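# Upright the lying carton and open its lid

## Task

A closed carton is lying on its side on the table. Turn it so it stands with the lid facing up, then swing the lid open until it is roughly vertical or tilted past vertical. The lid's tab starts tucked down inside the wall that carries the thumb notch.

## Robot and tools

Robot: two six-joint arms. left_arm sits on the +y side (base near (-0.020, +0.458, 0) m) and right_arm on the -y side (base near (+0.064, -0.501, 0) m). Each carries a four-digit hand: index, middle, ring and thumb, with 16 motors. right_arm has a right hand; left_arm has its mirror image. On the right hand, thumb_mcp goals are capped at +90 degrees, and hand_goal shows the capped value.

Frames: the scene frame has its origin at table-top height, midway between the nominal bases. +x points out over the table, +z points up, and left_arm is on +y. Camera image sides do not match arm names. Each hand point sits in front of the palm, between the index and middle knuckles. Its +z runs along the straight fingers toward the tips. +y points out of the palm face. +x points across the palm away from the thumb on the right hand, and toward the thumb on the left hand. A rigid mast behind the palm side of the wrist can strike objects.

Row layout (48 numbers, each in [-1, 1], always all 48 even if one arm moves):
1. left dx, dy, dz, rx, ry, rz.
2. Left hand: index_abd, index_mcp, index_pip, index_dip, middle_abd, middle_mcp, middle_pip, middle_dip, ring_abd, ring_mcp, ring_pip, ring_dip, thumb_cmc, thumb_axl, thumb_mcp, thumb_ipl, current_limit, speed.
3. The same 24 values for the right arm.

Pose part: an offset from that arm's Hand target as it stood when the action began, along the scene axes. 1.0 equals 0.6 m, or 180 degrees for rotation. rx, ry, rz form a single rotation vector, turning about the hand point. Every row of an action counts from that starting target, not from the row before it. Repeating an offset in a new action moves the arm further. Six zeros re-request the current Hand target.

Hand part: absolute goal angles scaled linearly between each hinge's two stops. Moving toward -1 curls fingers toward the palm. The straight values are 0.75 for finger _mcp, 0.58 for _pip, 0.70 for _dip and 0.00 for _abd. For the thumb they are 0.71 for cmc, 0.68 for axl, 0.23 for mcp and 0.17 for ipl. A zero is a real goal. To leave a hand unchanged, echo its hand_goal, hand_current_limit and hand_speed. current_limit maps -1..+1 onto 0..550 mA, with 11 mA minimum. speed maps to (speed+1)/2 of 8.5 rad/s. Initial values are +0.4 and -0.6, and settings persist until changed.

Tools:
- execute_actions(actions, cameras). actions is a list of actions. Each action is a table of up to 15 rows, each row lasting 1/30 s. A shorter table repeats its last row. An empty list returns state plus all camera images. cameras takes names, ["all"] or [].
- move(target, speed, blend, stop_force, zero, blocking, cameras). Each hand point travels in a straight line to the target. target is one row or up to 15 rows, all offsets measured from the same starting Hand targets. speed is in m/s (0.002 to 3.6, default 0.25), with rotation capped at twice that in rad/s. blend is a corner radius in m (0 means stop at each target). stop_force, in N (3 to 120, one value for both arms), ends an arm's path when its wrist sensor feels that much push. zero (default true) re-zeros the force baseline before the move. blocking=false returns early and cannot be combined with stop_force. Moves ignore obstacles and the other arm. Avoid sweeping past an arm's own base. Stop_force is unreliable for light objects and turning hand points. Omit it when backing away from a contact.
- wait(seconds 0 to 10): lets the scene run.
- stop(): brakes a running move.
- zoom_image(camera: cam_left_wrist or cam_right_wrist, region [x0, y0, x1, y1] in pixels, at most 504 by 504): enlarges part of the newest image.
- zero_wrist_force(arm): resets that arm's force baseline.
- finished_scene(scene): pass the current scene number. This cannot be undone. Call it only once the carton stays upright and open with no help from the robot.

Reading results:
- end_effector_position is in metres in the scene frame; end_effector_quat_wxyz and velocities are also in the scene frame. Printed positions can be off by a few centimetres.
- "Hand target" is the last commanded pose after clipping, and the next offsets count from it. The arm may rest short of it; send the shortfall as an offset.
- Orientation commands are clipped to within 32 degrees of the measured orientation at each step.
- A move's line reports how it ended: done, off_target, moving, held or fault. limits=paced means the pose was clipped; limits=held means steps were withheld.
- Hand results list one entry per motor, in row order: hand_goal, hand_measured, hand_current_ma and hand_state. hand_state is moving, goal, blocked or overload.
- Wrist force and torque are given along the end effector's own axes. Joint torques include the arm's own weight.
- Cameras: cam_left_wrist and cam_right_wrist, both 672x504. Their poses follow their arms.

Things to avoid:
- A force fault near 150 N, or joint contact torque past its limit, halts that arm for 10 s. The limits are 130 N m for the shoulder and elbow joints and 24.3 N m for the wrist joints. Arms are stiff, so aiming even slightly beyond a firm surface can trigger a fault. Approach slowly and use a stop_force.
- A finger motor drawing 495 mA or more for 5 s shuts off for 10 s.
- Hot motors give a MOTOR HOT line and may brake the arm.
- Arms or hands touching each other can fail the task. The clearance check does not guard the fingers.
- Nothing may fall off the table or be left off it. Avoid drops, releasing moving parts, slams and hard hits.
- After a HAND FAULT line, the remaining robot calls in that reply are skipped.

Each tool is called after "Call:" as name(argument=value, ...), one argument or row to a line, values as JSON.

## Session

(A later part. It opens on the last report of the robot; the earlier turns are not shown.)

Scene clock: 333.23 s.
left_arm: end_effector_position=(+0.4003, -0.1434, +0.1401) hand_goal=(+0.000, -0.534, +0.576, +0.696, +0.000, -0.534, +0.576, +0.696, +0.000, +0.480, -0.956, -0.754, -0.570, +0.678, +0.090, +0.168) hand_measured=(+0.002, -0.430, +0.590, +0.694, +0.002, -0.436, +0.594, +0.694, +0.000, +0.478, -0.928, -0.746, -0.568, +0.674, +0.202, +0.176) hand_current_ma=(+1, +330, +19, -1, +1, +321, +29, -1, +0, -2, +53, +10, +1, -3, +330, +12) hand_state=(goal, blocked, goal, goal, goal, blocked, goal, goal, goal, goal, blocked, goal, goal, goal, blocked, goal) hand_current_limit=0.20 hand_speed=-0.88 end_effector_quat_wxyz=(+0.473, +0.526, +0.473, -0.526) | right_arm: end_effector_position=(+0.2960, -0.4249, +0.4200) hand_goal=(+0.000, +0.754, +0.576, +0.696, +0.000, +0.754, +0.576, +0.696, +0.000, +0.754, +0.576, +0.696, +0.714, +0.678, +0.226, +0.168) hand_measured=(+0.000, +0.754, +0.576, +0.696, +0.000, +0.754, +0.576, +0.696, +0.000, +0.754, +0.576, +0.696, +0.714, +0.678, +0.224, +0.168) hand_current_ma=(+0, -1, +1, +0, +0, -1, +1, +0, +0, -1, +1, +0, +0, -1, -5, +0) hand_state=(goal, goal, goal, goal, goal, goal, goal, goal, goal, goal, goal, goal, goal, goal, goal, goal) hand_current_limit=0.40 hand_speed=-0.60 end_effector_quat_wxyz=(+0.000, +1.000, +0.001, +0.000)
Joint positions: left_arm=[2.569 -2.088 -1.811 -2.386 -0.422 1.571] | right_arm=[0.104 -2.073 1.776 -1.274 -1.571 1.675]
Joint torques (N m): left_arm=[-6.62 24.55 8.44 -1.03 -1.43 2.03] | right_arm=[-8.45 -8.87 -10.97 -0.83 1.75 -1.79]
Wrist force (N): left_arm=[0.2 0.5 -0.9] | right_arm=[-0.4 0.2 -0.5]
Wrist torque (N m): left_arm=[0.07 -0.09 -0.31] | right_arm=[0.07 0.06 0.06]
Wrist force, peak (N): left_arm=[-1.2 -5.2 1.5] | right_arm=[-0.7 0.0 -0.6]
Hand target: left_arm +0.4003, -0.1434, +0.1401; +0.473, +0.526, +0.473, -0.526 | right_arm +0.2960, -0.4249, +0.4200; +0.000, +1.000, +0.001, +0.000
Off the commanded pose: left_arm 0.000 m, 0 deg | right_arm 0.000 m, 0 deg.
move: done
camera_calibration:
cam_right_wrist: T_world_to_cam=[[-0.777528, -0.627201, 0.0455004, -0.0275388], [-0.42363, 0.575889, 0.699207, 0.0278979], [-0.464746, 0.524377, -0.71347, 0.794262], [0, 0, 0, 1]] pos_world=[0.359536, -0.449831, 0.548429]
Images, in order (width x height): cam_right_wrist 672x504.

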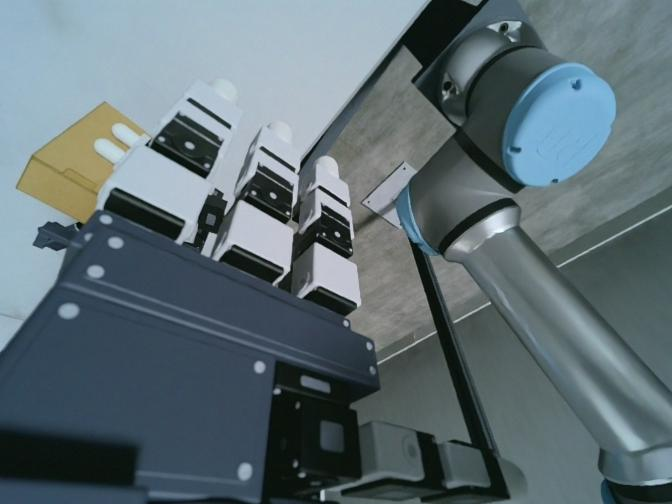

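Call:
move(
  target=[0,0,-0.075,0,0,0, 0,-0.534,0.576,0.696,0,-0.534,0.576,0.696,0,0.479,-0.956,-0.754,-0.571,0.678,0.09,0.168,0.2,-0.88, -0.05,0.05,0,0,0,0, 0,0.754,0.576,0.696,0,0.754,0.576,0.696,0,0.754,0.576,0.696,0.714,0.678,0.226,0.168,0.4,-0.6],
  speed=0.2,
)

Call:
move(
  target=[0,0,-0.055,0,0,0, 0,-0.534,0.576,0.696,0,-0.534,0.576,0.696,0,0.479,-0.956,-0.754,-0.571,0.678,0.09,0.168,0.2,-0.88, 0,0,0,0,0,0, 0,0.754,0.576,0.696,0,0.754,0.576,0.696,0,0.754,0.576,0.696,0.714,0.678,0.226,0.168,0.4,-0.6],
  speed=0.03,
  stop_force=4,
  cameras=["cam_right_wrist"],
)

Call:
zoom_image(
  camera="cam_right_wrist",
  region=[20, 60, 180, 200],
)

Scene clock: 345.80 s.
left_arm: end_effector_position=(+0.4003, -0.1433, +0.0952) hand_goal=(+0.000, -0.534, +0.576, +0.696, +0.000, -0.534, +0.576, +0.696, +0.000, +0.480, -0.956, -0.754, -0.570, +0.678, +0.090, +0.168) hand_measured=(+0.002, -0.430, +0.590, +0.694, +0.002, -0.436, +0.594, +0.694, +0.000, +0.478, -0.928, -0.746, -0.568, +0.674, +0.202, +0.176) hand_current_ma=(+1, +330, +19, -1, +1, +321, +29, -1, +0, -2, +53, +10, +1, -3, +330, +12) hand_state=(goal, blocked, goal, goal, goal, blocked, goal, goal, goal, goal, blocked, goal, goal, goal, blocked, goal) hand_current_limit=0.20 hand_speed=-0.88 end_effector_quat_wxyz=(+0.473, +0.526, +0.473, -0.526) | right_arm: end_effector_position=(+0.2660, -0.3950, +0.4200) hand_goal=(+0.000, +0.754, +0.576, +0.696, +0.000, +0.754, +0.576, +0.696, +0.000, +0.754, +0.576, +0.696, +0.714, +0.678, +0.226, +0.168) hand_measured=(+0.000, +0.754, +0.576, +0.696, +0.000, +0.754, +0.576, +0.696, +0.000, +0.754, +0.576, +0.696, +0.714, +0.678, +0.224, +0.168) hand_current_ma=(+0, -1, +1, +0, +0, -1, +1, +0, +0, -1, +1, +0, +0, -1, -5, +0) hand_state=(goal, goal, goal, goal, goal, goal, goal, goal, goal, goal, goal, goal, goal, goal, goal, goal) hand_current_limit=0.40 hand_speed=-0.60 end_effector_quat_wxyz=(+0.000, +1.000, +0.001, +0.000)
Joint positions: left_arm=[2.57 -2.167 -1.832 -2.286 -0.422 1.572] | right_arm=[0.233 -2.089 1.784 -1.265 -1.571 1.804]
Joint torques (N m): left_arm=[-4.85 26.55 6.41 2.69 -1.32 -1.62] | right_arm=[9.32 9.57 -16.24 -3.94 -1.67 2.06]
Wrist force (N): left_arm=[0.4 0.7 -0.8] | right_arm=[-0.1 0.2 -0.5]
Wrist torque (N m): left_arm=[0.09 -0.10 -0.23] | right_arm=[0.07 0.02 -0.04]
Wrist force, peak (N): left_arm=[0.8 0.7 -1.1] | right_arm=[0.3 0.7 -0.7]
Hand target: left_arm +0.4003, -0.1434, +0.0951; +0.473, +0.526, +0.473, -0.526 | right_arm +0.2660, -0.3949, +0.4200; +0.000, +1.000, +0.001, +0.000
Off the commanded pose: left_arm 0.000 m, 0 deg | right_arm 0.000 m, 0 deg.
move: done

Scene clock: 347.73 s.
left_arm: end_effector_position=(+0.4003, -0.1433, +0.0738) hand_goal=(+0.000, -0.534, +0.576, +0.696, +0.000, -0.534, +0.576, +0.696, +0.000, +0.480, -0.956, -0.754, -0.570, +0.678, +0.090, +0.168) hand_measured=(+0.002, -0.432, +0.590, +0.694, +0.002, -0.436, +0.598, +0.694, +0.000, +0.478, -0.928, -0.746, -0.572, +0.674, +0.202, +0.176) hand_current_ma=(+1, +330, +21, -1, +1, +319, +34, -1, +0, -2, +53, +10, -2, -3, +330, +12) hand_state=(goal, blocked, goal, goal, goal, blocked, blocked, goal, goal, goal, blocked, goal, goal, goal, blocked, goal) hand_current_limit=0.20 hand_speed=-0.88 end_effector_quat_wxyz=(+0.473, +0.526, +0.473, -0.526) | right_arm: end_effector_position=(+0.2660, -0.3949, +0.4200) hand_goal=(+0.000, +0.754, +0.576, +0.696, +0.000, +0.754, +0.576, +0.696, +0.000, +0.754, +0.576, +0.696, +0.714, +0.678, +0.226, +0.168) hand_measured=(+0.000, +0.754, +0.576, +0.696, +0.000, +0.754, +0.576, +0.696, +0.000, +0.754, +0.576, +0.696, +0.714, +0.678, +0.224, +0.168) hand_current_ma=(+0, -1, +1, +0, +0, -1, +1, +0, +0, -1, +1, +0, +0, -1, -5, +0) hand_state=(goal, goal, goal, goal, goal, goal, goal, goal, goal, goal, goal, goal, goal, goal, goal, goal) hand_current_limit=0.40 hand_speed=-0.60 end_effector_quat_wxyz=(+0.000, +1.000, +0.001, +0.000)
Joint positions: left_arm=[2.569 -2.207 -1.838 -2.24 -0.422 1.572] | right_arm=[0.234 -2.089 1.784 -1.265 -1.571 1.805]
Joint torques (N m): left_arm=[-4.61 52.09 18.45 -1.03 -0.38 -1.33] | right_arm=[7.41 9.5 -36.72 -4.09 -1.91 1.86]
Wrist force (N): left_arm=[0.2 0.7 -0.6] | right_arm=[0.0 0.1 -0.7]
Wrist torque (N m): left_arm=[0.07 -0.08 -0.23] | right_arm=[0.07 0.02 -0.03]
Wrist force, peak (N): left_arm=[-4.0 0.8 0.2] | right_arm=[-0.4 -0.1 -0.8]
Hand target: left_arm +0.4003, -0.1433, +0.0738; +0.473, +0.526, +0.473, -0.526 (not the last commanded pose) | right_arm +0.2660, -0.3949, +0.4200; +0.000, +1.000, +0.001, +0.000
Off the commanded pose: left_arm 0.012 m, 0 deg | right_arm 0.000 m, 0 deg.
move: contact (left_arm)
camera_calibration:
cam_right_wrist: T_world_to_cam=[[-0.777528, -0.627201, 0.0455004, -0.0320486], [-0.42363, 0.575889, 0.699207, -0.00208765], [-0.464746, 0.524377, -0.71347, 0.764588], [0, 0, 0, 1]] pos_world=[0.329536, -0.419831, 0.548429]
Images, in order (width x height): cam_right_wrist 672x504.

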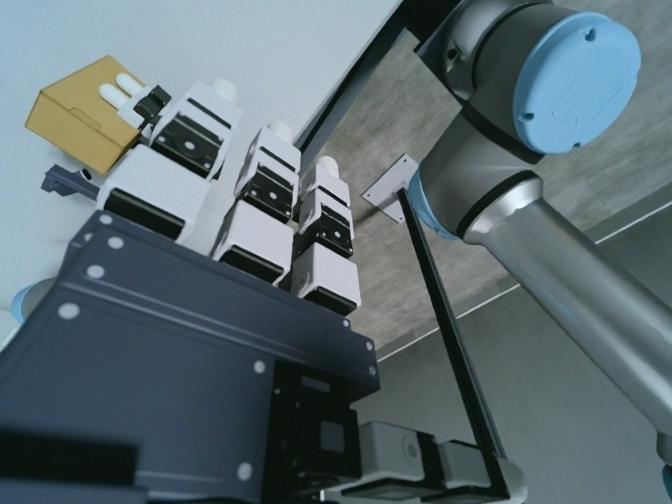

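Scaled by 3.150 from the camera's 672x504 image, which has a finer 960x720 frame.

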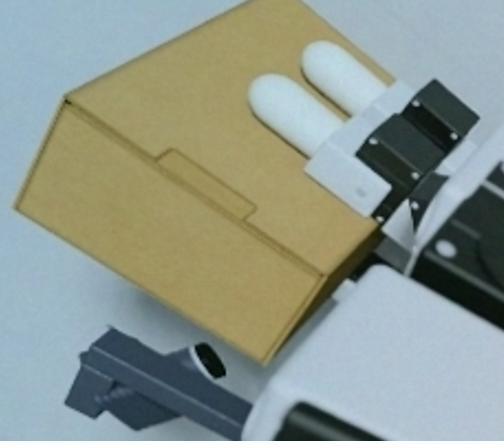

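Call:
move(
  target=[0,0,0,0,0,0, 0,-0.534,0.576,0.696,0,-0.534,0.576,0.696,0,0.479,-0.956,-0.754,-0.571,0.678,0.09,0.168,0.2,-0.88, 0.2567,0.3248,-0.1667,0,0,0.961, 0,0.548,0.212,0.333,0,0.98,0.576,0.696,0,0.98,0.576,0.696,0.714,0.678,0.226,0.168,0.4,-0.6],
  speed=0.6,
)

Call:
move(
  target=[0,0,0,0,0,0, 0,-0.534,0.576,0.696,0,-0.534,0.576,0.696,0,0.479,-0.956,-0.754,-0.571,0.678,0.09,0.168,0.2,-0.88, 0.0097,0.1023,-0.145,0,0,0, 0,0.548,0.212,0.333,0,0.98,0.576,0.696,0,0.98,0.576,0.696,0.714,0.678,0.226,0.168,0.4,-0.6],
  speed=0.2,
)

Call:
move(
  target=[0,0,0,0,0,0, 0,-0.534,0.576,0.696,0,-0.534,0.576,0.696,0,0.479,-0.956,-0.754,-0.571,0.678,0.09,0.168,0.2,-0.88, 0.0061,0.0496,0,0,0,0, 0,0.548,0.212,0.333,0,0.98,0.576,0.696,0,0.98,0.576,0.696,0.714,0.678,0.226,0.168,0.4,-0.6],
  speed=0.015,
  stop_force=3,
  cameras=["all"],
)

Scene clock: 405.73 s.
left_arm: end_effector_position=(+0.4003, -0.1433, +0.0738) hand_goal=(+0.000, -0.534, +0.576, +0.696, +0.000, -0.534, +0.576, +0.696, +0.000, +0.480, -0.956, -0.754, -0.570, +0.678, +0.090, +0.168) hand_measured=(+0.002, -0.432, +0.590, +0.694, +0.002, -0.436, +0.598, +0.694, +0.000, +0.478, -0.928, -0.746, -0.572, +0.674, +0.202, +0.176) hand_current_ma=(+1, +330, +21, -1, +1, +319, +34, -1, +0, -2, +53, +10, -2, -3, +330, +12) hand_state=(goal, blocked, goal, goal, goal, blocked, blocked, goal, goal, goal, blocked, goal, goal, goal, blocked, goal) hand_current_limit=0.20 hand_speed=-0.88 end_effector_quat_wxyz=(+0.473, +0.526, +0.473, -0.526) | right_arm: end_effector_position=(+0.4200, -0.2001, +0.3200) hand_goal=(+0.000, +0.548, +0.212, +0.334, +0.000, +0.980, +0.576, +0.696, +0.000, +0.980, +0.576, +0.696, +0.714, +0.678, +0.226, +0.168) hand_measured=(+0.000, +0.552, +0.218, +0.338, +0.000, +0.970, +0.576, +0.696, +0.000, +0.970, +0.576, +0.696, +0.714, +0.678, +0.224, +0.168) hand_current_ma=(+0, +7, +9, +4, +0, -21, +1, +0, +0, -19, +1, +0, +0, -1, -5, +0) hand_state=(goal, goal, goal, goal, goal, goal, goal, goal, goal, goal, goal, goal, goal, goal, goal, goal) hand_current_limit=0.40 hand_speed=-0.60 end_effector_quat_wxyz=(+0.000, +0.061, +0.998, +0.000)
Joint positions: left_arm=[2.569 -2.207 -1.838 -2.24 -0.422 1.572] | right_arm=[0.246 -1.867 1.917 -1.62 -1.571 -1.202]
Joint torques (N m): left_arm=[3.6 52.35 18.41 -1.03 -0.12 -1.24] | right_arm=[-8.4 -1.08 -37.98 -4.43 1.87 -1.86]
Wrist force (N): left_arm=[0.2 0.6 -0.8] | right_arm=[0.0 0.1 -0.3]
Wrist torque (N m): left_arm=[0.07 -0.07 -0.24] | right_arm=[0.01 -0.02 0.10]
Wrist force, peak (N): left_arm=[0.4 0.8 -1.2] | right_arm=[-0.3 0.2 -0.8]
Hand target: left_arm +0.4003, -0.1433, +0.0738; +0.473, +0.526, +0.473, -0.526 | right_arm +0.4200, -0.2001, +0.3200; +0.000, +0.061, +0.998, +0.000
Off the commanded pose: left_arm 0.000 m, 0 deg | right_arm 0.000 m, 0 deg.
move: done

Scene clock: 407.00 s.
left_arm: end_effector_position=(+0.4003, -0.1433, +0.0738) hand_goal=(+0.000, -0.534, +0.576, +0.696, +0.000, -0.534, +0.576, +0.696, +0.000, +0.480, -0.956, -0.754, -0.570, +0.678, +0.090, +0.168) hand_measured=(+0.002, -0.432, +0.590, +0.694, +0.002, -0.436, +0.598, +0.694, +0.000, +0.478, -0.928, -0.746, -0.572, +0.674, +0.202, +0.176) hand_current_ma=(+1, +330, +21, -1, +1, +319, +34, -1, +0, -2, +53, +10, -2, -3, +330, +12) hand_state=(goal, blocked, goal, goal, goal, blocked, blocked, goal, goal, goal, blocked, goal, goal, goal, blocked, goal) hand_current_limit=0.20 hand_speed=-0.88 end_effector_quat_wxyz=(+0.473, +0.526, +0.473, -0.526) | right_arm: end_effector_position=(+0.4258, -0.1388, +0.2331) hand_goal=(+0.000, +0.548, +0.212, +0.334, +0.000, +0.980, +0.576, +0.696, +0.000, +0.980, +0.576, +0.696, +0.714, +0.678, +0.226, +0.168) hand_measured=(+0.000, +0.552, +0.218, +0.338, +0.000, +0.970, +0.576, +0.696, +0.000, +0.970, +0.576, +0.696, +0.714, +0.678, +0.224, +0.168) hand_current_ma=(+0, +7, +9, +4, +0, -20, +1, +0, +0, -18, +1, +0, +0, -1, -5, +0) hand_state=(goal, goal, goal, goal, goal, goal, goal, goal, goal, goal, goal, goal, goal, goal, goal, goal) hand_current_limit=0.40 hand_speed=-0.60 end_effector_quat_wxyz=(+0.000, +0.061, +0.998, +0.000)
Joint positions: left_arm=[2.569 -2.207 -1.838 -2.24 -0.422 1.572] | right_arm=[0.391 -1.716 2.028 -1.883 -1.571 -1.057]
Joint torques (N m): left_arm=[4.44 51.56 18.67 -1.04 -0.14 -1.24] | right_arm=[9.22 -4.44 -11.02 -4.15 -1.77 2]
Wrist force (N): left_arm=[0.0 0.4 -0.8] | right_arm=[0.0 0.2 -0.1]
Wrist torque (N m): left_arm=[0.05 -0.05 -0.25] | right_arm=[0.04 -0.02 -0.03]
Wrist force, peak (N): left_arm=[0.1 0.7 -1.1] | right_arm=[-0.1 -0.8 -1.0]
Hand target: left_arm +0.4003, -0.1433, +0.0738; +0.473, +0.526, +0.473, -0.526 | right_arm +0.4259, -0.1387, +0.2330; +0.000, +0.061, +0.998, +0.000
Off the commanded pose: left_arm 0.000 m, 0 deg | right_arm 0.000 m, 0 deg.
move: done

Scene clock: 409.17 s.
left_arm: end_effector_position=(+0.4003, -0.1433, +0.0739) hand_goal=(+0.000, -0.534, +0.576, +0.696, +0.000, -0.534, +0.576, +0.696, +0.000, +0.480, -0.956, -0.754, -0.570, +0.678, +0.090, +0.168) hand_measured=(-0.002, -0.432, +0.592, +0.694, +0.000, -0.442, +0.598, +0.694, +0.000, +0.478, -0.928, -0.746, -0.568, +0.672, +0.202, +0.178) hand_current_ma=(-1, +330, +23, -1, +0, +294, +34, -1, +0, -2, +53, +10, +1, -9, +330, +19) hand_state=(goal, blocked, goal, goal, goal, blocked, blocked, goal, goal, goal, blocked, goal, goal, goal, blocked, goal) hand_current_limit=0.20 hand_speed=-0.88 end_effector_quat_wxyz=(+0.473, +0.526, +0.473, -0.526) | right_arm: end_effector_position=(+0.4277, -0.1239, +0.2330) hand_goal=(+0.000, +0.548, +0.212, +0.334, +0.000, +0.980, +0.576, +0.696, +0.000, +0.980, +0.576, +0.696, +0.714, +0.678, +0.226, +0.168) hand_measured=(+0.000, +0.566, +0.218, +0.332, +0.000, +0.970, +0.576, +0.696, +0.000, +0.970, +0.576, +0.696, +0.714, +0.678, +0.224, +0.168) hand_current_ma=(+0, +41, +10, -2, +0, -20, +1, +0, +0, -18, +1, +0, +0, -1, -5, +0) hand_state=(goal, goal, goal, goal, goal, goal, goal, goal, goal, goal, goal, goal, goal, goal, goal, goal) hand_current_limit=0.40 hand_speed=-0.60 end_effector_quat_wxyz=(+0.000, +0.061, +0.998, +0.000)
Joint positions: left_arm=[2.569 -2.207 -1.838 -2.24 -0.422 1.572] | right_arm=[0.422 -1.687 2.003 -1.887 -1.571 -1.026]
Joint torques (N m): left_arm=[4.39 47.95 17.21 -1.01 -0.04 -1.32] | right_arm=[-8.21 -24.2 -10.43 -0.98 0.5 -1.78]
Wrist force (N): left_arm=[-0.6 0.7 -1.7] | right_arm=[-0.5 -1.4 -0.6]
Wrist torque (N m): left_arm=[0.07 -0.08 -0.18] | right_arm=[0.04 0.01 0.09]
Wrist force, peak (N): left_arm=[-1.4 -0.3 -2.9] | right_arm=[-0.3 -3.5 -2.0]
Hand target: left_arm +0.4003, -0.1433, +0.0738; +0.473, +0.526, +0.473, -0.526 | right_arm +0.4277, -0.1239, +0.2330; +0.000, +0.061, +0.998, +0.000 (not the last commanded pose)
Off the commanded pose: left_arm 0.000 m, 0 deg | right_arm 0.015 m, 0 deg.
move: contact (right_arm)
camera_calibration:
cam_left_wrist: T_world_to_cam=[[-0.613735, 0.0360751, 0.788687, 0.164607], [-0.49498, 0.760669, -0.419974, 0.296731], [-0.61508, -0.648137, -0.448993, 0.313531], [0, 0, 0, 1]] pos_world=[0.440748, -0.0284409, 0.135568]
cam_right_wrist: T_world_to_cam=[[0.848315, 0.527524, 0.0455988, -0.280061], [0.350049, -0.623355, 0.69921, -0.438406], [0.397274, -0.577188, -0.713461, 0.059037], [0, 0, 0, 1]] pos_world=[0.36759, -0.0914683, 0.361429]

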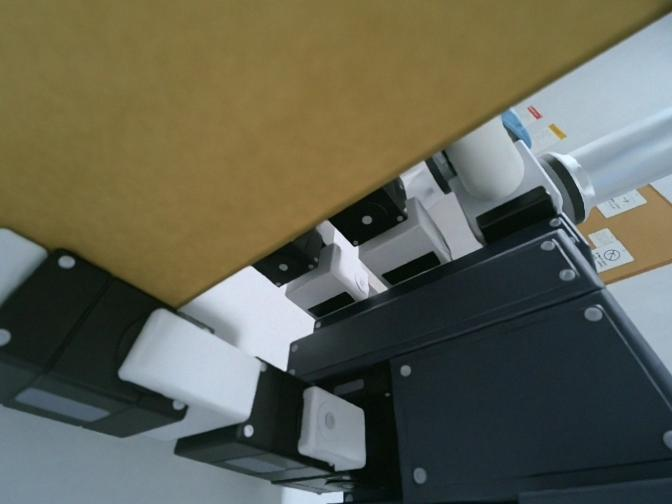

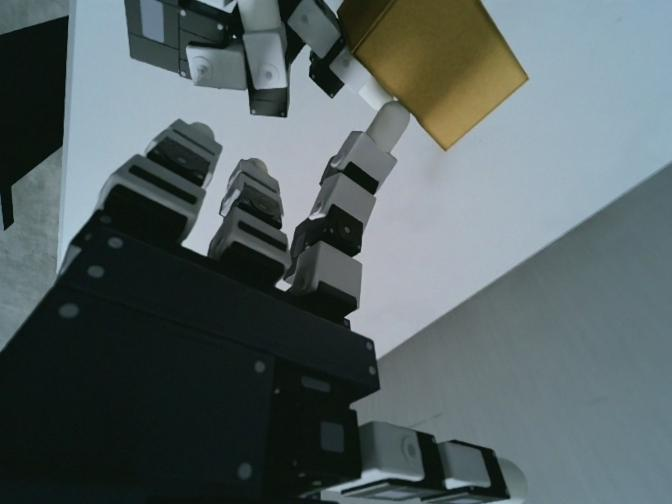

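Call:
zoom_image(
  camera="cam_right_wrist",
  region=[320, 0, 540, 170],
)

Scaled by 2.291 from the camera's 672x504 image, which has a finer 960x720 frame.

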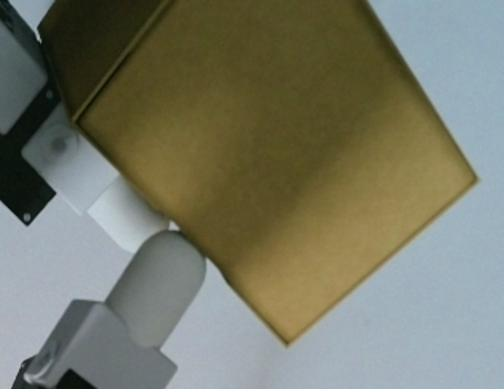

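Call:
move(
  target=[
    [0,0,0,0,0,0, 0,-0.534,0.576,0.696,0,-0.534,0.576,0.696,0,0.479,-0.956,-0.754,-0.571,0.678,0.09,0.168,0.2,-0.88, 0.0013,0.0106,0,0,0,0, 0,0.548,0.212,0.333,0,0.98,0.576,0.696,0,0.98,0.576,0.696,0.714,0.678,0.226,0.168,0.4,-0.6],
    [0,0,0,0,0,0, 0,-0.534,0.576,0.696,0,-0.534,0.576,0.696,0,0.479,-0.956,-0.754,-0.571,0.678,0.09,0.168,0.2,-0.88, 0.0017,0.0136,0.0167,0,0,0, 0,0.548,0.212,0.333,0,0.98,0.576,0.696,0,0.98,0.576,0.696,0.714,0.678,0.226,0.168,0.4,-0.6],
    [0,0,0,0,0,0, 0,-0.534,0.576,0.696,0,-0.534,0.576,0.696,0,0.479,-0.956,-0.754,-0.571,0.678,0.09,0.168,0.2,-0.88, 0.0022,0.0175,0.0333,0,0,0, 0,0.548,0.212,0.333,0,0.98,0.576,0.696,0,0.98,0.576,0.696,0.714,0.678,0.226,0.168,0.4,-0.6],
  ],
  speed=0.03,
  blend=[0, 0.003, 0],
  cameras=["cam_right_wrist"],
)

Call:
zoom_image(
  camera="cam_right_wrist",
  region=[320, 0, 540, 170],
)

Scene clock: 438.83 s.
left_arm: end_effector_position=(+0.4003, -0.1433, +0.0738) hand_goal=(+0.000, -0.534, +0.576, +0.696, +0.000, -0.534, +0.576, +0.696, +0.000, +0.480, -0.956, -0.754, -0.570, +0.678, +0.090, +0.168) hand_measured=(-0.004, -0.432, +0.592, +0.694, -0.004, -0.458, +0.598, +0.694, +0.000, +0.478, -0.928, -0.746, -0.566, +0.664, +0.218, +0.178) hand_current_ma=(-2, +330, +23, -1, -3, +223, +34, -1, +0, -2, +53, +10, +3, -26, +330, +17) hand_state=(goal, blocked, goal, goal, goal, blocked, blocked, goal, goal, goal, blocked, goal, goal, goal, blocked, goal) hand_current_limit=0.20 hand_speed=-0.88 end_effector_quat_wxyz=(+0.473, +0.526, +0.473, -0.526) | right_arm: end_effector_position=(+0.4290, -0.1134, +0.2529) hand_goal=(+0.000, +0.548, +0.212, +0.334, +0.000, +0.980, +0.576, +0.696, +0.000, +0.980, +0.576, +0.696, +0.714, +0.678, +0.226, +0.168) hand_measured=(+0.016, +0.576, +0.226, +0.336, +0.000, +0.970, +0.576, +0.696, +0.000, +0.970, +0.576, +0.696, +0.714, +0.678, +0.224, +0.168) hand_current_ma=(+28, +76, +27, +3, +0, -20, +1, +0, +0, -18, +1, +0, +0, -1, -5, +0) hand_state=(goal, blocked, goal, goal, goal, goal, goal, goal, goal, goal, goal, goal, goal, goal, goal, goal) hand_current_limit=0.40 hand_speed=-0.60 end_effector_quat_wxyz=(+0.000, +0.061, +0.998, +0.000)
Joint positions: left_arm=[2.569 -2.207 -1.838 -2.24 -0.422 1.572] | right_arm=[0.443 -1.681 1.945 -1.835 -1.571 -1.005]
Joint torques (N m): left_arm=[4.9 35.73 17 -0.09 -0.08 -1.19] | right_arm=[9.26 -24.38 -39.2 -1.2 1.42 1.56]
Wrist force (N): left_arm=[-1.3 -0.1 -3.1] | right_arm=[-0.9 -2.5 -0.2]
Wrist torque (N m): left_arm=[-0.03 -0.09 -0.19] | right_arm=[0.06 -0.05 -0.01]
Wrist force, peak (N): left_arm=[-1.3 -1.2 -5.8] | right_arm=[-1.5 -6.1 -4.4]
Hand target: left_arm +0.4003, -0.1433, +0.0738; +0.473, +0.526, +0.473, -0.526 | right_arm +0.4290, -0.1134, +0.2530; +0.000, +0.061, +0.998, +0.000
Off the commanded pose: left_arm 0.000 m, 0 deg | right_arm 0.000 m, 0 deg.
move: done
camera_calibration:
cam_right_wrist: T_world_to_cam=[[0.848317, 0.527522, 0.0456015, -0.287607], [0.350046, -0.623357, 0.699209, -0.446159], [0.397274, -0.577188, -0.713461, 0.0787076], [0, 0, 0, 1]] pos_world=[0.368889, -0.0809683, 0.381229]
Images, in order (width x height): cam_right_wrist 672x504.

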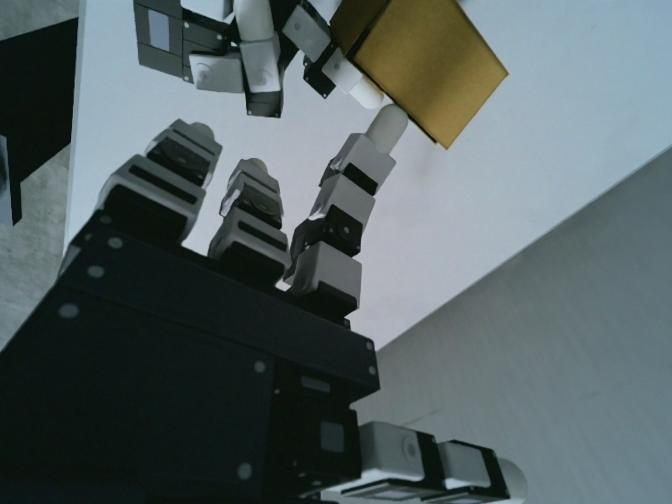

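Scaled by 2.291 from the camera's 672x504 image, which has a finer 960x720 frame.

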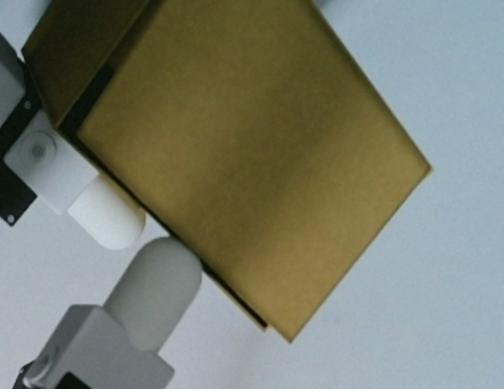

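Call:
move(
  target=[
    [0,0,0,0,0,0, 0,-0.534,0.576,0.696,0,-0.534,0.576,0.696,0,0.479,-0.956,-0.754,-0.571,0.678,0.09,0.168,0.2,-0.88, 0.0006,0.0046,0.009,0,0,0, 0,0.548,0.212,0.333,0,0.98,0.576,0.696,0,0.98,0.576,0.696,0.714,0.678,0.226,0.168,0.4,-0.6],
    [0,0,0,0,0,0, 0,-0.534,0.576,0.696,0,-0.534,0.576,0.696,0,0.479,-0.956,-0.754,-0.571,0.678,0.09,0.168,0.2,-0.88, 0.0017,0.0136,0.0247,0,0,0, 0,0.548,0.212,0.333,0,0.98,0.576,0.696,0,0.98,0.576,0.696,0.714,0.678,0.226,0.168,0.4,-0.6],
    [0,0,0,0,0,0, 0,-0.534,0.576,0.696,0,-0.534,0.576,0.696,0,0.479,-0.956,-0.754,-0.571,0.678,0.09,0.168,0.2,-0.88, 0.0031,0.0255,0.0383,0,0,0, 0,0.548,0.212,0.333,0,0.98,0.576,0.696,0,0.98,0.576,0.696,0.714,0.678,0.226,0.168,0.4,-0.6],
    [0,0,0,0,0,0, 0,-0.534,0.576,0.696,0,-0.534,0.576,0.696,0,0.479,-0.956,-0.754,-0.571,0.678,0.09,0.168,0.2,-0.88, 0.0058,0.047,0.0545,0,0,0, 0,0.548,0.212,0.333,0,0.98,0.576,0.696,0,0.98,0.576,0.696,0.714,0.678,0.226,0.168,0.4,-0.6],
    [0,0,0,0,0,0, 0,-0.534,0.576,0.696,0,-0.534,0.576,0.696,0,0.479,-0.956,-0.754,-0.571,0.678,0.09,0.168,0.2,-0.88, 0.0094,0.0769,0.066,0,0,0, 0,0.548,0.212,0.333,0,0.98,0.576,0.696,0,0.98,0.576,0.696,0.714,0.678,0.226,0.168,0.4,-0.6],
  ],
  speed=0.03,
  blend=[0.003, 0.003, 0.003, 0.004, 0],
  cameras=["cam_right_wrist"],
)

Call:
zoom_image(
  camera="cam_right_wrist",
  region=[300, 0, 560, 190],
)

Scene clock: 462.13 s.
left_arm: end_effector_position=(+0.4003, -0.1433, +0.0738) hand_goal=(+0.000, -0.534, +0.576, +0.696, +0.000, -0.534, +0.576, +0.696, +0.000, +0.480, -0.956, -0.754, -0.570, +0.678, +0.090, +0.168) hand_measured=(+0.002, -0.432, +0.592, +0.694, +0.002, -0.458, +0.598, +0.694, +0.000, +0.478, -0.928, -0.746, -0.566, +0.664, +0.218, +0.178) hand_current_ma=(+1, +330, +23, -1, +1, +223, +36, -2, +0, -2, +53, +10, +3, -26, +330, +17) hand_state=(goal, blocked, goal, goal, goal, blocked, blocked, goal, goal, goal, blocked, goal, goal, goal, blocked, goal) hand_current_limit=0.20 hand_speed=-0.88 end_effector_quat_wxyz=(+0.473, +0.526, +0.473, -0.526) | right_arm: end_effector_position=(+0.4346, -0.0673, +0.2926) hand_goal=(+0.000, +0.548, +0.212, +0.334, +0.000, +0.980, +0.576, +0.696, +0.000, +0.980, +0.576, +0.696, +0.714, +0.678, +0.226, +0.168) hand_measured=(+0.016, +0.548, +0.208, +0.328, +0.000, +0.970, +0.576, +0.696, +0.000, +0.970, +0.576, +0.696, +0.714, +0.678, +0.224, +0.168) hand_current_ma=(+28, +1, -7, -9, +0, -20, +1, +0, +0, -18, +1, +0, +0, -1, -5, +0) hand_state=(goal, goal, goal, goal, goal, goal, goal, goal, goal, goal, goal, goal, goal, goal, goal, goal) hand_current_limit=0.40 hand_speed=-0.60 end_effector_quat_wxyz=(+0.000, +0.061, +0.998, +0.000)
Joint positions: left_arm=[2.569 -2.207 -1.838 -2.24 -0.422 1.572] | right_arm=[0.528 -1.611 1.778 -1.737 -1.571 -0.921]
Joint torques (N m): left_arm=[4.83 28.42 15.4 1.67 0.01 -1.23] | right_arm=[6.08 -10.72 -37.04 -0.78 -1.55 1.86]
Wrist force (N): left_arm=[-0.4 0.0 -0.7] | right_arm=[-0.8 -0.3 -0.8]
Wrist torque (N m): left_arm=[0.02 -0.06 -0.21] | right_arm=[0.03 -0.01 -0.06]
Wrist force, peak (N): left_arm=[-1.8 0.0 -4.5] | right_arm=[-1.2 -3.5 -1.9]
Hand target: left_arm +0.4003, -0.1433, +0.0738; +0.473, +0.526, +0.473, -0.526 | right_arm +0.4346, -0.0673, +0.2926; +0.000, +0.061, +0.998, +0.000
Off the commanded pose: left_arm 0.000 m, 0 deg | right_arm 0.000 m, 0 deg.
move: done
camera_calibration:
cam_right_wrist: T_world_to_cam=[[0.84832, 0.52752, 0.0455538, -0.318553], [0.350138, -0.623437, 0.699092, -0.447165], [0.397185, -0.577103, -0.71358, 0.131462], [0, 0, 0, 1]] pos_world=[0.37459, -0.034869, 0.420929]
Images, in order (width x height): cam_right_wrist 672x504.

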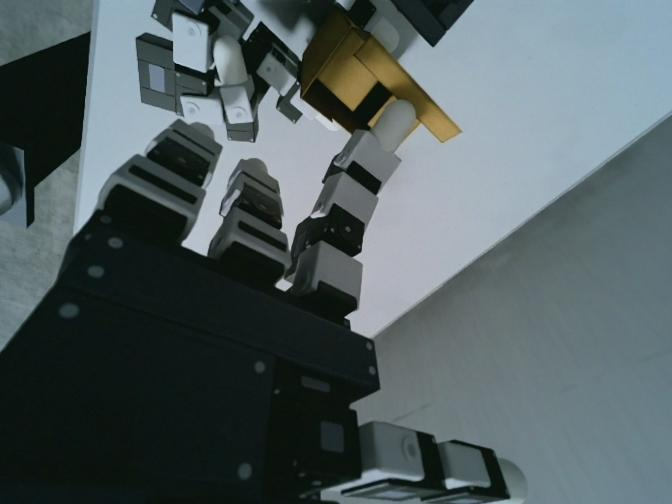

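Scaled by 1.938 from the camera's 672x504 image, which has a finer 960x720 frame.

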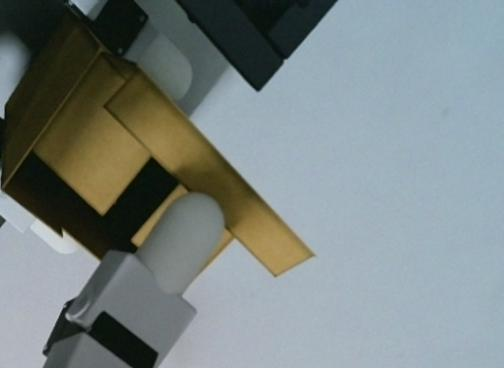

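Call:
move(
  target=[
    [0,0,0,0,0,0, 0,-0.534,0.576,0.696,0,-0.534,0.576,0.696,0,0.479,-0.956,-0.754,-0.571,0.678,0.09,0.168,0.2,-0.88, -0.0061,-0.0496,0.005,0,0,0, 0,0.548,0.212,0.333,0,0.98,0.576,0.696,0,0.98,0.576,0.696,0.714,0.678,0.226,0.168,0.4,-0.6],
    [0,0,0,0,0,0, 0,-0.534,0.576,0.696,0,-0.534,0.576,0.696,0,0.479,-0.956,-0.754,-0.571,0.678,0.09,0.168,0.2,-0.88, -0.0061,-0.0496,-0.05,0,0,0, 0,0.548,0.212,0.333,0,0.98,0.576,0.696,0,0.98,0.576,0.696,0.714,0.678,0.226,0.168,0.4,-0.6],
    [0,0,0,0,0,0, 0,-0.534,0.576,0.696,0,-0.534,0.576,0.696,0,0.479,-0.956,-0.754,-0.571,0.678,0.09,0.168,0.2,-0.88, 0.0051,0.0414,-0.05,0,0,0, 0,0.548,0.212,0.333,0,0.98,0.576,0.696,0,0.98,0.576,0.696,0.714,0.678,0.226,0.168,0.4,-0.6],
  ],
  speed=0.06,
  blend=[0.005, 0.005, 0],
  cameras=["cam_right_wrist"],
)

Call:
zoom_image(
  camera="cam_right_wrist",
  region=[300, 0, 560, 190],
)

Scene clock: 479.97 s.
left_arm: end_effector_position=(+0.4003, -0.1433, +0.0738) hand_goal=(+0.000, -0.534, +0.576, +0.696, +0.000, -0.534, +0.576, +0.696, +0.000, +0.480, -0.956, -0.754, -0.570, +0.678, +0.090, +0.168) hand_measured=(+0.006, -0.434, +0.592, +0.694, +0.004, -0.458, +0.598, +0.694, +0.006, +0.464, -0.934, -0.738, -0.566, +0.664, +0.218, +0.178) hand_current_ma=(+4, +330, +23, -1, +3, +223, +37, -2, +5, -24, +38, +24, +3, -26, +330, +17) hand_state=(goal, blocked, goal, goal, goal, blocked, blocked, goal, goal, goal, blocked, goal, goal, goal, blocked, goal) hand_current_limit=0.20 hand_speed=-0.88 end_effector_quat_wxyz=(+0.473, +0.526, +0.473, -0.526) | right_arm: end_effector_position=(+0.4376, -0.0426, +0.2626) hand_goal=(+0.000, +0.548, +0.212, +0.334, +0.000, +0.980, +0.576, +0.696, +0.000, +0.980, +0.576, +0.696, +0.714, +0.678, +0.226, +0.168) hand_measured=(+0.002, +0.552, +0.214, +0.334, +0.004, +0.978, +0.578, +0.698, +0.052, +1.000, +0.794, +0.746, +0.714, +0.678, +0.224, +0.168) hand_current_ma=(+3, +7, +2, -1, +4, -2, +2, +3, +133, +49, +385, +149, +0, -1, -5, +0) hand_state=(goal, goal, goal, goal, goal, goal, goal, goal, blocked, goal, blocked, blocked, goal, goal, goal, goal) hand_current_limit=0.40 hand_speed=-0.60 end_effector_quat_wxyz=(+0.000, +0.061, +0.998, +0.000)
Joint positions: left_arm=[2.569 -2.207 -1.838 -2.24 -0.422 1.572] | right_arm=[0.568 -1.547 1.792 -1.816 -1.571 -0.88]
Joint torques (N m): left_arm=[4.85 31.1 14.68 1.65 0.12 -1.11] | right_arm=[10.61 -8.67 -37.67 -1.16 -0.5 1.98]
Wrist force (N): left_arm=[5.8 -0.4 -3.9] | right_arm=[-1.3 -4.8 -6.4]
Wrist torque (N m): left_arm=[0.23 -0.15 0.14] | right_arm=[1.10 0.29 -0.44]
Wrist force, peak (N): left_arm=[3.1 -3.8 -8.2] | right_arm=[-4.3 -9.9 -2.9]
Hand target: left_arm +0.4003, -0.1433, +0.0738; +0.473, +0.526, +0.473, -0.526 | right_arm +0.4377, -0.0424, +0.2626; +0.000, +0.061, +0.998, +0.000
Off the commanded pose: left_arm 0.000 m, 0 deg | right_arm 0.000 m, 0 deg.
move: done
camera_calibration:
cam_right_wrist: T_world_to_cam=[[0.84832, 0.52752, 0.0455538, -0.332761], [0.350138, -0.623437, 0.699092, -0.411843], [0.397185, -0.577103, -0.71358, 0.123117], [0, 0, 0, 1]] pos_world=[0.37759, -0.010169, 0.390929]
Images, in order (width x height): cam_right_wrist 672x504.

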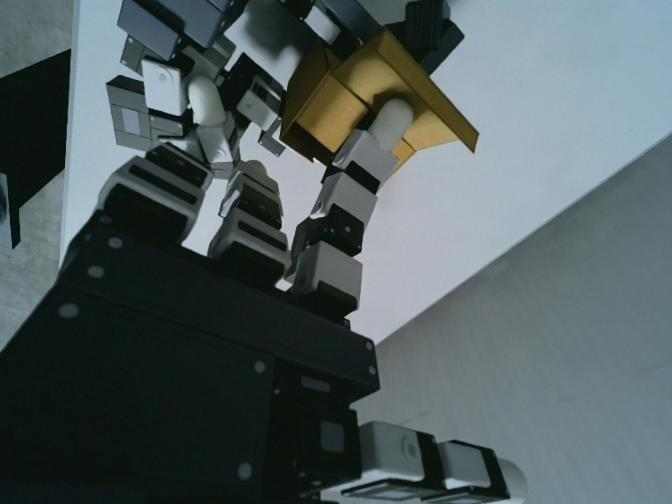

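Scaled by 1.938 from the camera's 672x504 image, which has a finer 960x720 frame.

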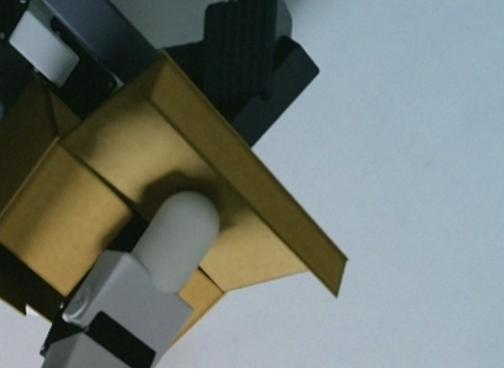

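Call:
move(
  target=[
    [0,0,0,0,0,0, 0,-0.534,0.576,0.696,0,-0.534,0.576,0.696,0,0.479,-0.956,-0.754,-0.571,0.678,0.09,0.168,0.2,-0.88, -0.0163,-0.1323,0.01,0,0,0, 0,0.548,0.212,0.333,0,0.98,0.576,0.696,0,0.98,0.576,0.696,0.714,0.678,0.226,0.168,0.4,-0.6],
    [0,0,0,0,0,0, 0,-0.534,0.576,0.696,0,-0.534,0.576,0.696,0,0.479,-0.956,-0.754,-0.571,0.678,0.09,0.168,0.2,-0.88, -0.0203,-0.1654,0.16,0,0,0, 0,0.548,0.212,0.333,0,0.98,0.576,0.696,0,0.98,0.576,0.696,0.714,0.678,0.226,0.168,0.4,-0.6],
  ],
  speed=[0.1, 0.2],
  blend=[0.02, 0],
  cameras=["cam_right_wrist"],
)

Call:
zoom_image(
  camera="cam_right_wrist",
  region=[250, 0, 510, 190],
)

Scene clock: 494.07 s.
left_arm: end_effector_position=(+0.4003, -0.1433, +0.0738) hand_goal=(+0.000, -0.534, +0.576, +0.696, +0.000, -0.534, +0.576, +0.696, +0.000, +0.480, -0.956, -0.754, -0.570, +0.678, +0.090, +0.168) hand_measured=(+0.006, -0.434, +0.592, +0.694, +0.004, -0.458, +0.598, +0.694, +0.014, +0.482, -0.934, -0.738, -0.566, +0.664, +0.218, +0.178) hand_current_ma=(+4, +329, +23, -1, +3, +223, +37, -2, +17, +2, +38, +25, +2, -26, +330, +17) hand_state=(goal, blocked, goal, goal, goal, blocked, blocked, goal, goal, goal, blocked, goal, goal, goal, blocked, goal) hand_current_limit=0.20 hand_speed=-0.88 end_effector_quat_wxyz=(+0.473, +0.526, +0.473, -0.526) | right_arm: end_effector_position=(+0.4255, -0.1416, +0.3585) hand_goal=(+0.000, +0.548, +0.212, +0.334, +0.000, +0.980, +0.576, +0.696, +0.000, +0.980, +0.576, +0.696, +0.714, +0.678, +0.226, +0.168) hand_measured=(+0.002, +0.552, +0.214, +0.334, +0.002, +0.970, +0.572, +0.696, +0.004, +0.978, +0.578, +0.698, +0.714, +0.678, +0.224, +0.168) hand_current_ma=(+3, +7, +2, -1, +3, -21, -5, +0, +4, -2, +2, +4, +0, -1, -5, +0) hand_state=(goal, goal, goal, goal, goal, goal, goal, goal, goal, goal, goal, goal, goal, goal, goal, goal) hand_current_limit=0.40 hand_speed=-0.60 end_effector_quat_wxyz=(+0.000, +0.061, +0.998, +0.000)
Joint positions: left_arm=[2.569 -2.207 -1.838 -2.24 -0.422 1.572] | right_arm=[0.385 -1.766 1.744 -1.549 -1.571 -1.063]
Joint torques (N m): left_arm=[5.19 51.08 13.35 1.69 0.15 -1.11] | right_arm=[-8.92 -19.96 -38.58 -1.1 -1.84 -1.89]
Wrist force (N): left_arm=[0.2 0.9 -0.8] | right_arm=[-0.4 -0.3 -0.3]
Wrist torque (N m): left_arm=[0.11 -0.09 -0.21] | right_arm=[-0.04 0.06 0.05]
Wrist force, peak (N): left_arm=[6.2 -0.4 -4.2] | right_arm=[-1.1 -5.0 -6.8]
Hand target: left_arm +0.4003, -0.1433, +0.0738; +0.473, +0.526, +0.473, -0.526 | right_arm +0.4255, -0.1417, +0.3586; +0.000, +0.061, +0.998, +0.000
Off the commanded pose: left_arm 0.000 m, 0 deg | right_arm 0.000 m, 0 deg.
move: done
camera_calibration:
cam_right_wrist: T_world_to_cam=[[0.848315, 0.527524, 0.0455988, -0.27466], [0.350049, -0.623355, 0.69921, -0.536385], [0.397274, -0.577188, -0.713461, 0.139123], [0, 0, 0, 1]] pos_world=[0.36549, -0.109168, 0.486829]
Images, in order (width x height): cam_right_wrist 672x504.

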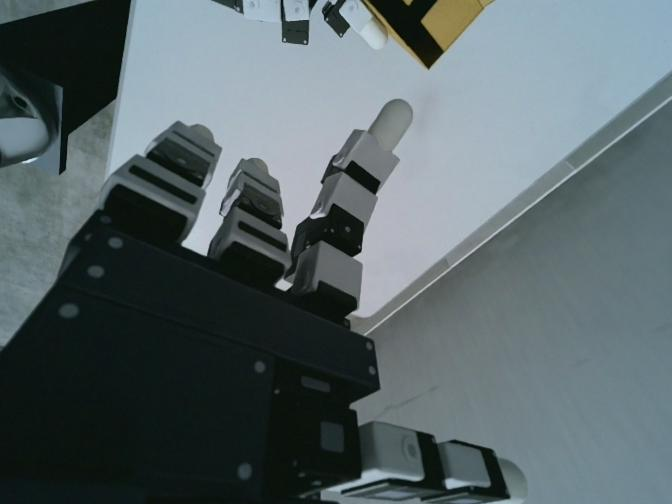

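Scaled by 1.938 from the camera's 672x504 image, which has a finer 960x720 frame.

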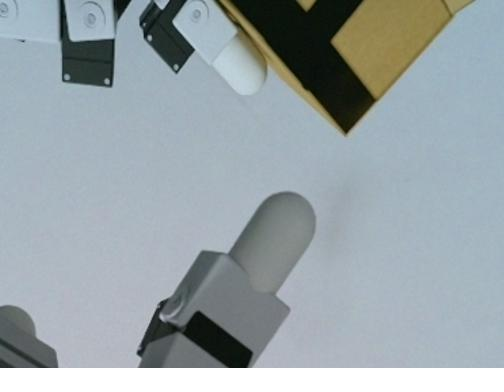

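Call:
move(
  target=[0,0,0,0,0,0, 0,-0.2055,0.576,0.696,0,-0.2055,0.576,0.696,0,0.479,-0.956,-0.754,-0.571,0.678,0.36,0.168,0.3,-0.9, 0,0,0.0,0,0,0, 0,0.548,0.212,0.333,0,0.98,0.576,0.696,0,0.98,0.576,0.696,0.714,0.678,0.226,0.168,0.4,-0.6],
  speed=0.1,
)

Call:
move(
  target=[-0.2486,0.0261,0,0,0,0, 0,-0.2055,0.576,0.696,0,-0.2055,0.576,0.696,0,0.479,-0.956,-0.754,-0.571,0.678,0.36,0.168,0.3,-0.9, -0.06,0.1,0.06,0,0,0, 0,0.548,0.212,0.333,0,0.98,0.576,0.696,0,0.98,0.576,0.696,0.714,0.678,0.226,0.168,0.4,-0.6],
  speed=0.1,
  cameras=["cam_right_wrist"],
)

Call:
zoom_image(
  camera="cam_right_wrist",
  region=[250, 0, 510, 190],
)

Scene clock: 509.40 s.
left_arm: end_effector_position=(+0.4003, -0.1433, +0.0738) hand_goal=(+0.000, -0.206, +0.576, +0.696, +0.000, -0.206, +0.576, +0.696, +0.000, +0.480, -0.956, -0.754, -0.570, +0.678, +0.360, +0.168) hand_measured=(+0.008, -0.208, +0.578, +0.694, +0.006, -0.208, +0.578, +0.694, +0.014, +0.482, -0.934, -0.738, -0.562, +0.676, +0.358, +0.170) hand_current_ma=(+6, -2, +2, -1, +5, -2, +2, -2, +17, +2, +38, +25, +9, -3, -3, +2) hand_state=(goal, goal, goal, goal, goal, goal, goal, goal, goal, goal, blocked, goal, goal, goal, goal, goal) hand_current_limit=0.30 hand_speed=-0.90 end_effector_quat_wxyz=(+0.473, +0.526, +0.473, -0.526) | right_arm: end_effector_position=(+0.4255, -0.1417, +0.3586) hand_goal=(+0.000, +0.548, +0.212, +0.334, +0.000, +0.980, +0.576, +0.696, +0.000, +0.980, +0.576, +0.696, +0.714, +0.678, +0.226, +0.168) hand_measured=(+0.002, +0.552, +0.214, +0.334, +0.002, +0.970, +0.572, +0.696, +0.004, +0.978, +0.578, +0.698, +0.714, +0.678, +0.224, +0.168) hand_current_ma=(+3, +7, +2, -1, +3, -21, -5, +0, +4, -2, +2, +4, +0, -1, -5, +0) hand_state=(goal, goal, goal, goal, goal, goal, goal, goal, goal, goal, goal, goal, goal, goal, goal, goal) hand_current_limit=0.40 hand_speed=-0.60 end_effector_quat_wxyz=(+0.000, +0.061, +0.998, +0.000)
Joint positions: left_arm=[2.569 -2.207 -1.838 -2.24 -0.422 1.572] | right_arm=[0.385 -1.766 1.744 -1.548 -1.571 -1.063]
Joint torques (N m): left_arm=[4.46 52.07 11.65 1.69 0.18 -1.21] | right_arm=[-8.16 -3.23 -38.77 -0.98 -1.84 -1.76]
Wrist force (N): left_arm=[0.2 0.6 -0.8] | right_arm=[-0.4 -0.3 -0.1]
Wrist torque (N m): left_arm=[0.07 -0.07 -0.20] | right_arm=[-0.07 0.05 0.06]
Wrist force, peak (N): left_arm=[0.2 0.9 -1.2] | right_arm=[-0.7 -0.4 0.1]
Hand target: left_arm +0.4003, -0.1433, +0.0738; +0.473, +0.526, +0.473, -0.526 | right_arm +0.4255, -0.1417, +0.3586; +0.000, +0.061, +0.998, +0.000
Off the commanded pose: left_arm 0.000 m, 0 deg | right_arm 0.000 m, 0 deg.
move: done

Scene clock: 511.47 s.
left_arm: end_effector_position=(+0.2513, -0.1277, +0.0738) hand_goal=(+0.000, -0.206, +0.576, +0.696, +0.000, -0.206, +0.576, +0.696, +0.000, +0.480, -0.956, -0.754, -0.570, +0.678, +0.360, +0.168) hand_measured=(+0.008, -0.208, +0.578, +0.694, +0.006, -0.208, +0.578, +0.694, +0.014, +0.482, -0.934, -0.738, -0.562, +0.676, +0.358, +0.170) hand_current_ma=(+6, -2, +2, -1, +5, -2, +2, -2, +17, +2, +38, +25, +9, -3, -3, +2) hand_state=(goal, goal, goal, goal, goal, goal, goal, goal, goal, goal, blocked, goal, goal, goal, goal, goal) hand_current_limit=0.30 hand_speed=-0.90 end_effector_quat_wxyz=(+0.473, +0.526, +0.473, -0.526) | right_arm: end_effector_position=(+0.3895, -0.0817, +0.3945) hand_goal=(+0.000, +0.548, +0.212, +0.334, +0.000, +0.980, +0.576, +0.696, +0.000, +0.980, +0.576, +0.696, +0.714, +0.678, +0.226, +0.168) hand_measured=(+0.002, +0.552, +0.214, +0.334, +0.002, +0.970, +0.572, +0.696, +0.004, +0.978, +0.578, +0.698, +0.714, +0.678, +0.224, +0.168) hand_current_ma=(+3, +7, +2, -1, +3, -21, -5, +0, +4, -2, +2, +4, +0, -1, -5, +0) hand_state=(goal, goal, goal, goal, goal, goal, goal, goal, goal, goal, goal, goal, goal, goal, goal, goal) hand_current_limit=0.40 hand_speed=-0.60 end_effector_quat_wxyz=(+0.000, +0.061, +0.998, +0.000)
Joint positions: left_arm=[2.404 -2.05 -2.157 -2.077 -0.587 1.572] | right_arm=[0.552 -1.72 1.614 -1.465 -1.571 -0.896]
Joint torques (N m): left_arm=[-6.46 42.57 2.97 2.79 -1.2 -1.67] | right_arm=[8.65 -5.97 -35.91 -0.94 -1.85 1.55]
Wrist force (N): left_arm=[0.3 0.6 -0.8] | right_arm=[-0.6 -0.2 -0.2]
Wrist torque (N m): left_arm=[0.08 -0.08 -0.17] | right_arm=[-0.04 0.07 -0.08]
Wrist force, peak (N): left_arm=[-0.1 1.1 -1.0] | right_arm=[-0.8 -0.5 -0.3]
Hand target: left_arm +0.2511, -0.1277, +0.0738; +0.473, +0.526, +0.473, -0.526 | right_arm +0.3895, -0.0817, +0.3946; +0.000, +0.061, +0.998, +0.000
Off the commanded pose: left_arm 0.000 m, 0 deg | right_arm 0.000 m, 0 deg.
move: done
camera_calibration:
cam_right_wrist: T_world_to_cam=[[0.848315, 0.527524, 0.0455988, -0.277366], [0.350049, -0.623355, 0.69921, -0.511686], [0.397274, -0.577188, -0.713461, 0.213754], [0, 0, 0, 1]] pos_world=[0.32949, -0.0492683, 0.522929]
Images, in order (width x height): cam_right_wrist 672x504.

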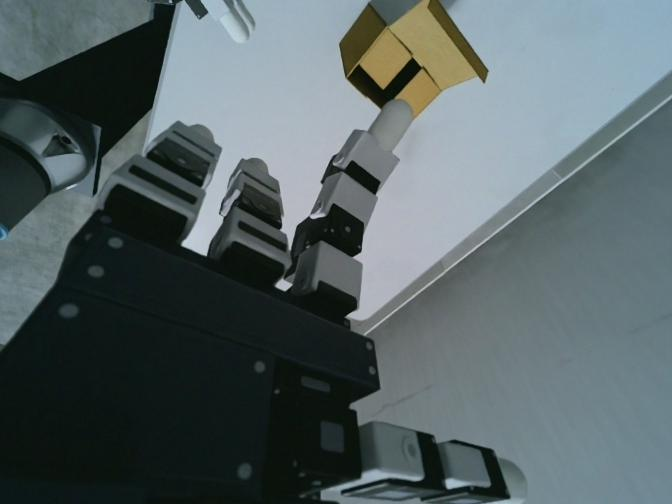

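Scaled by 1.938 from the camera's 672x504 image, which has a finer 960x720 frame.

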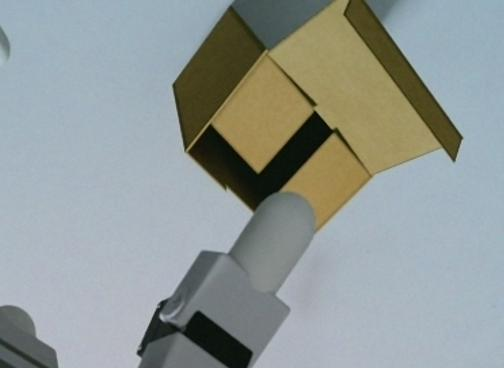

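Call:
finished_scene(
  scene=2,
)

The scene is finished: the task was done.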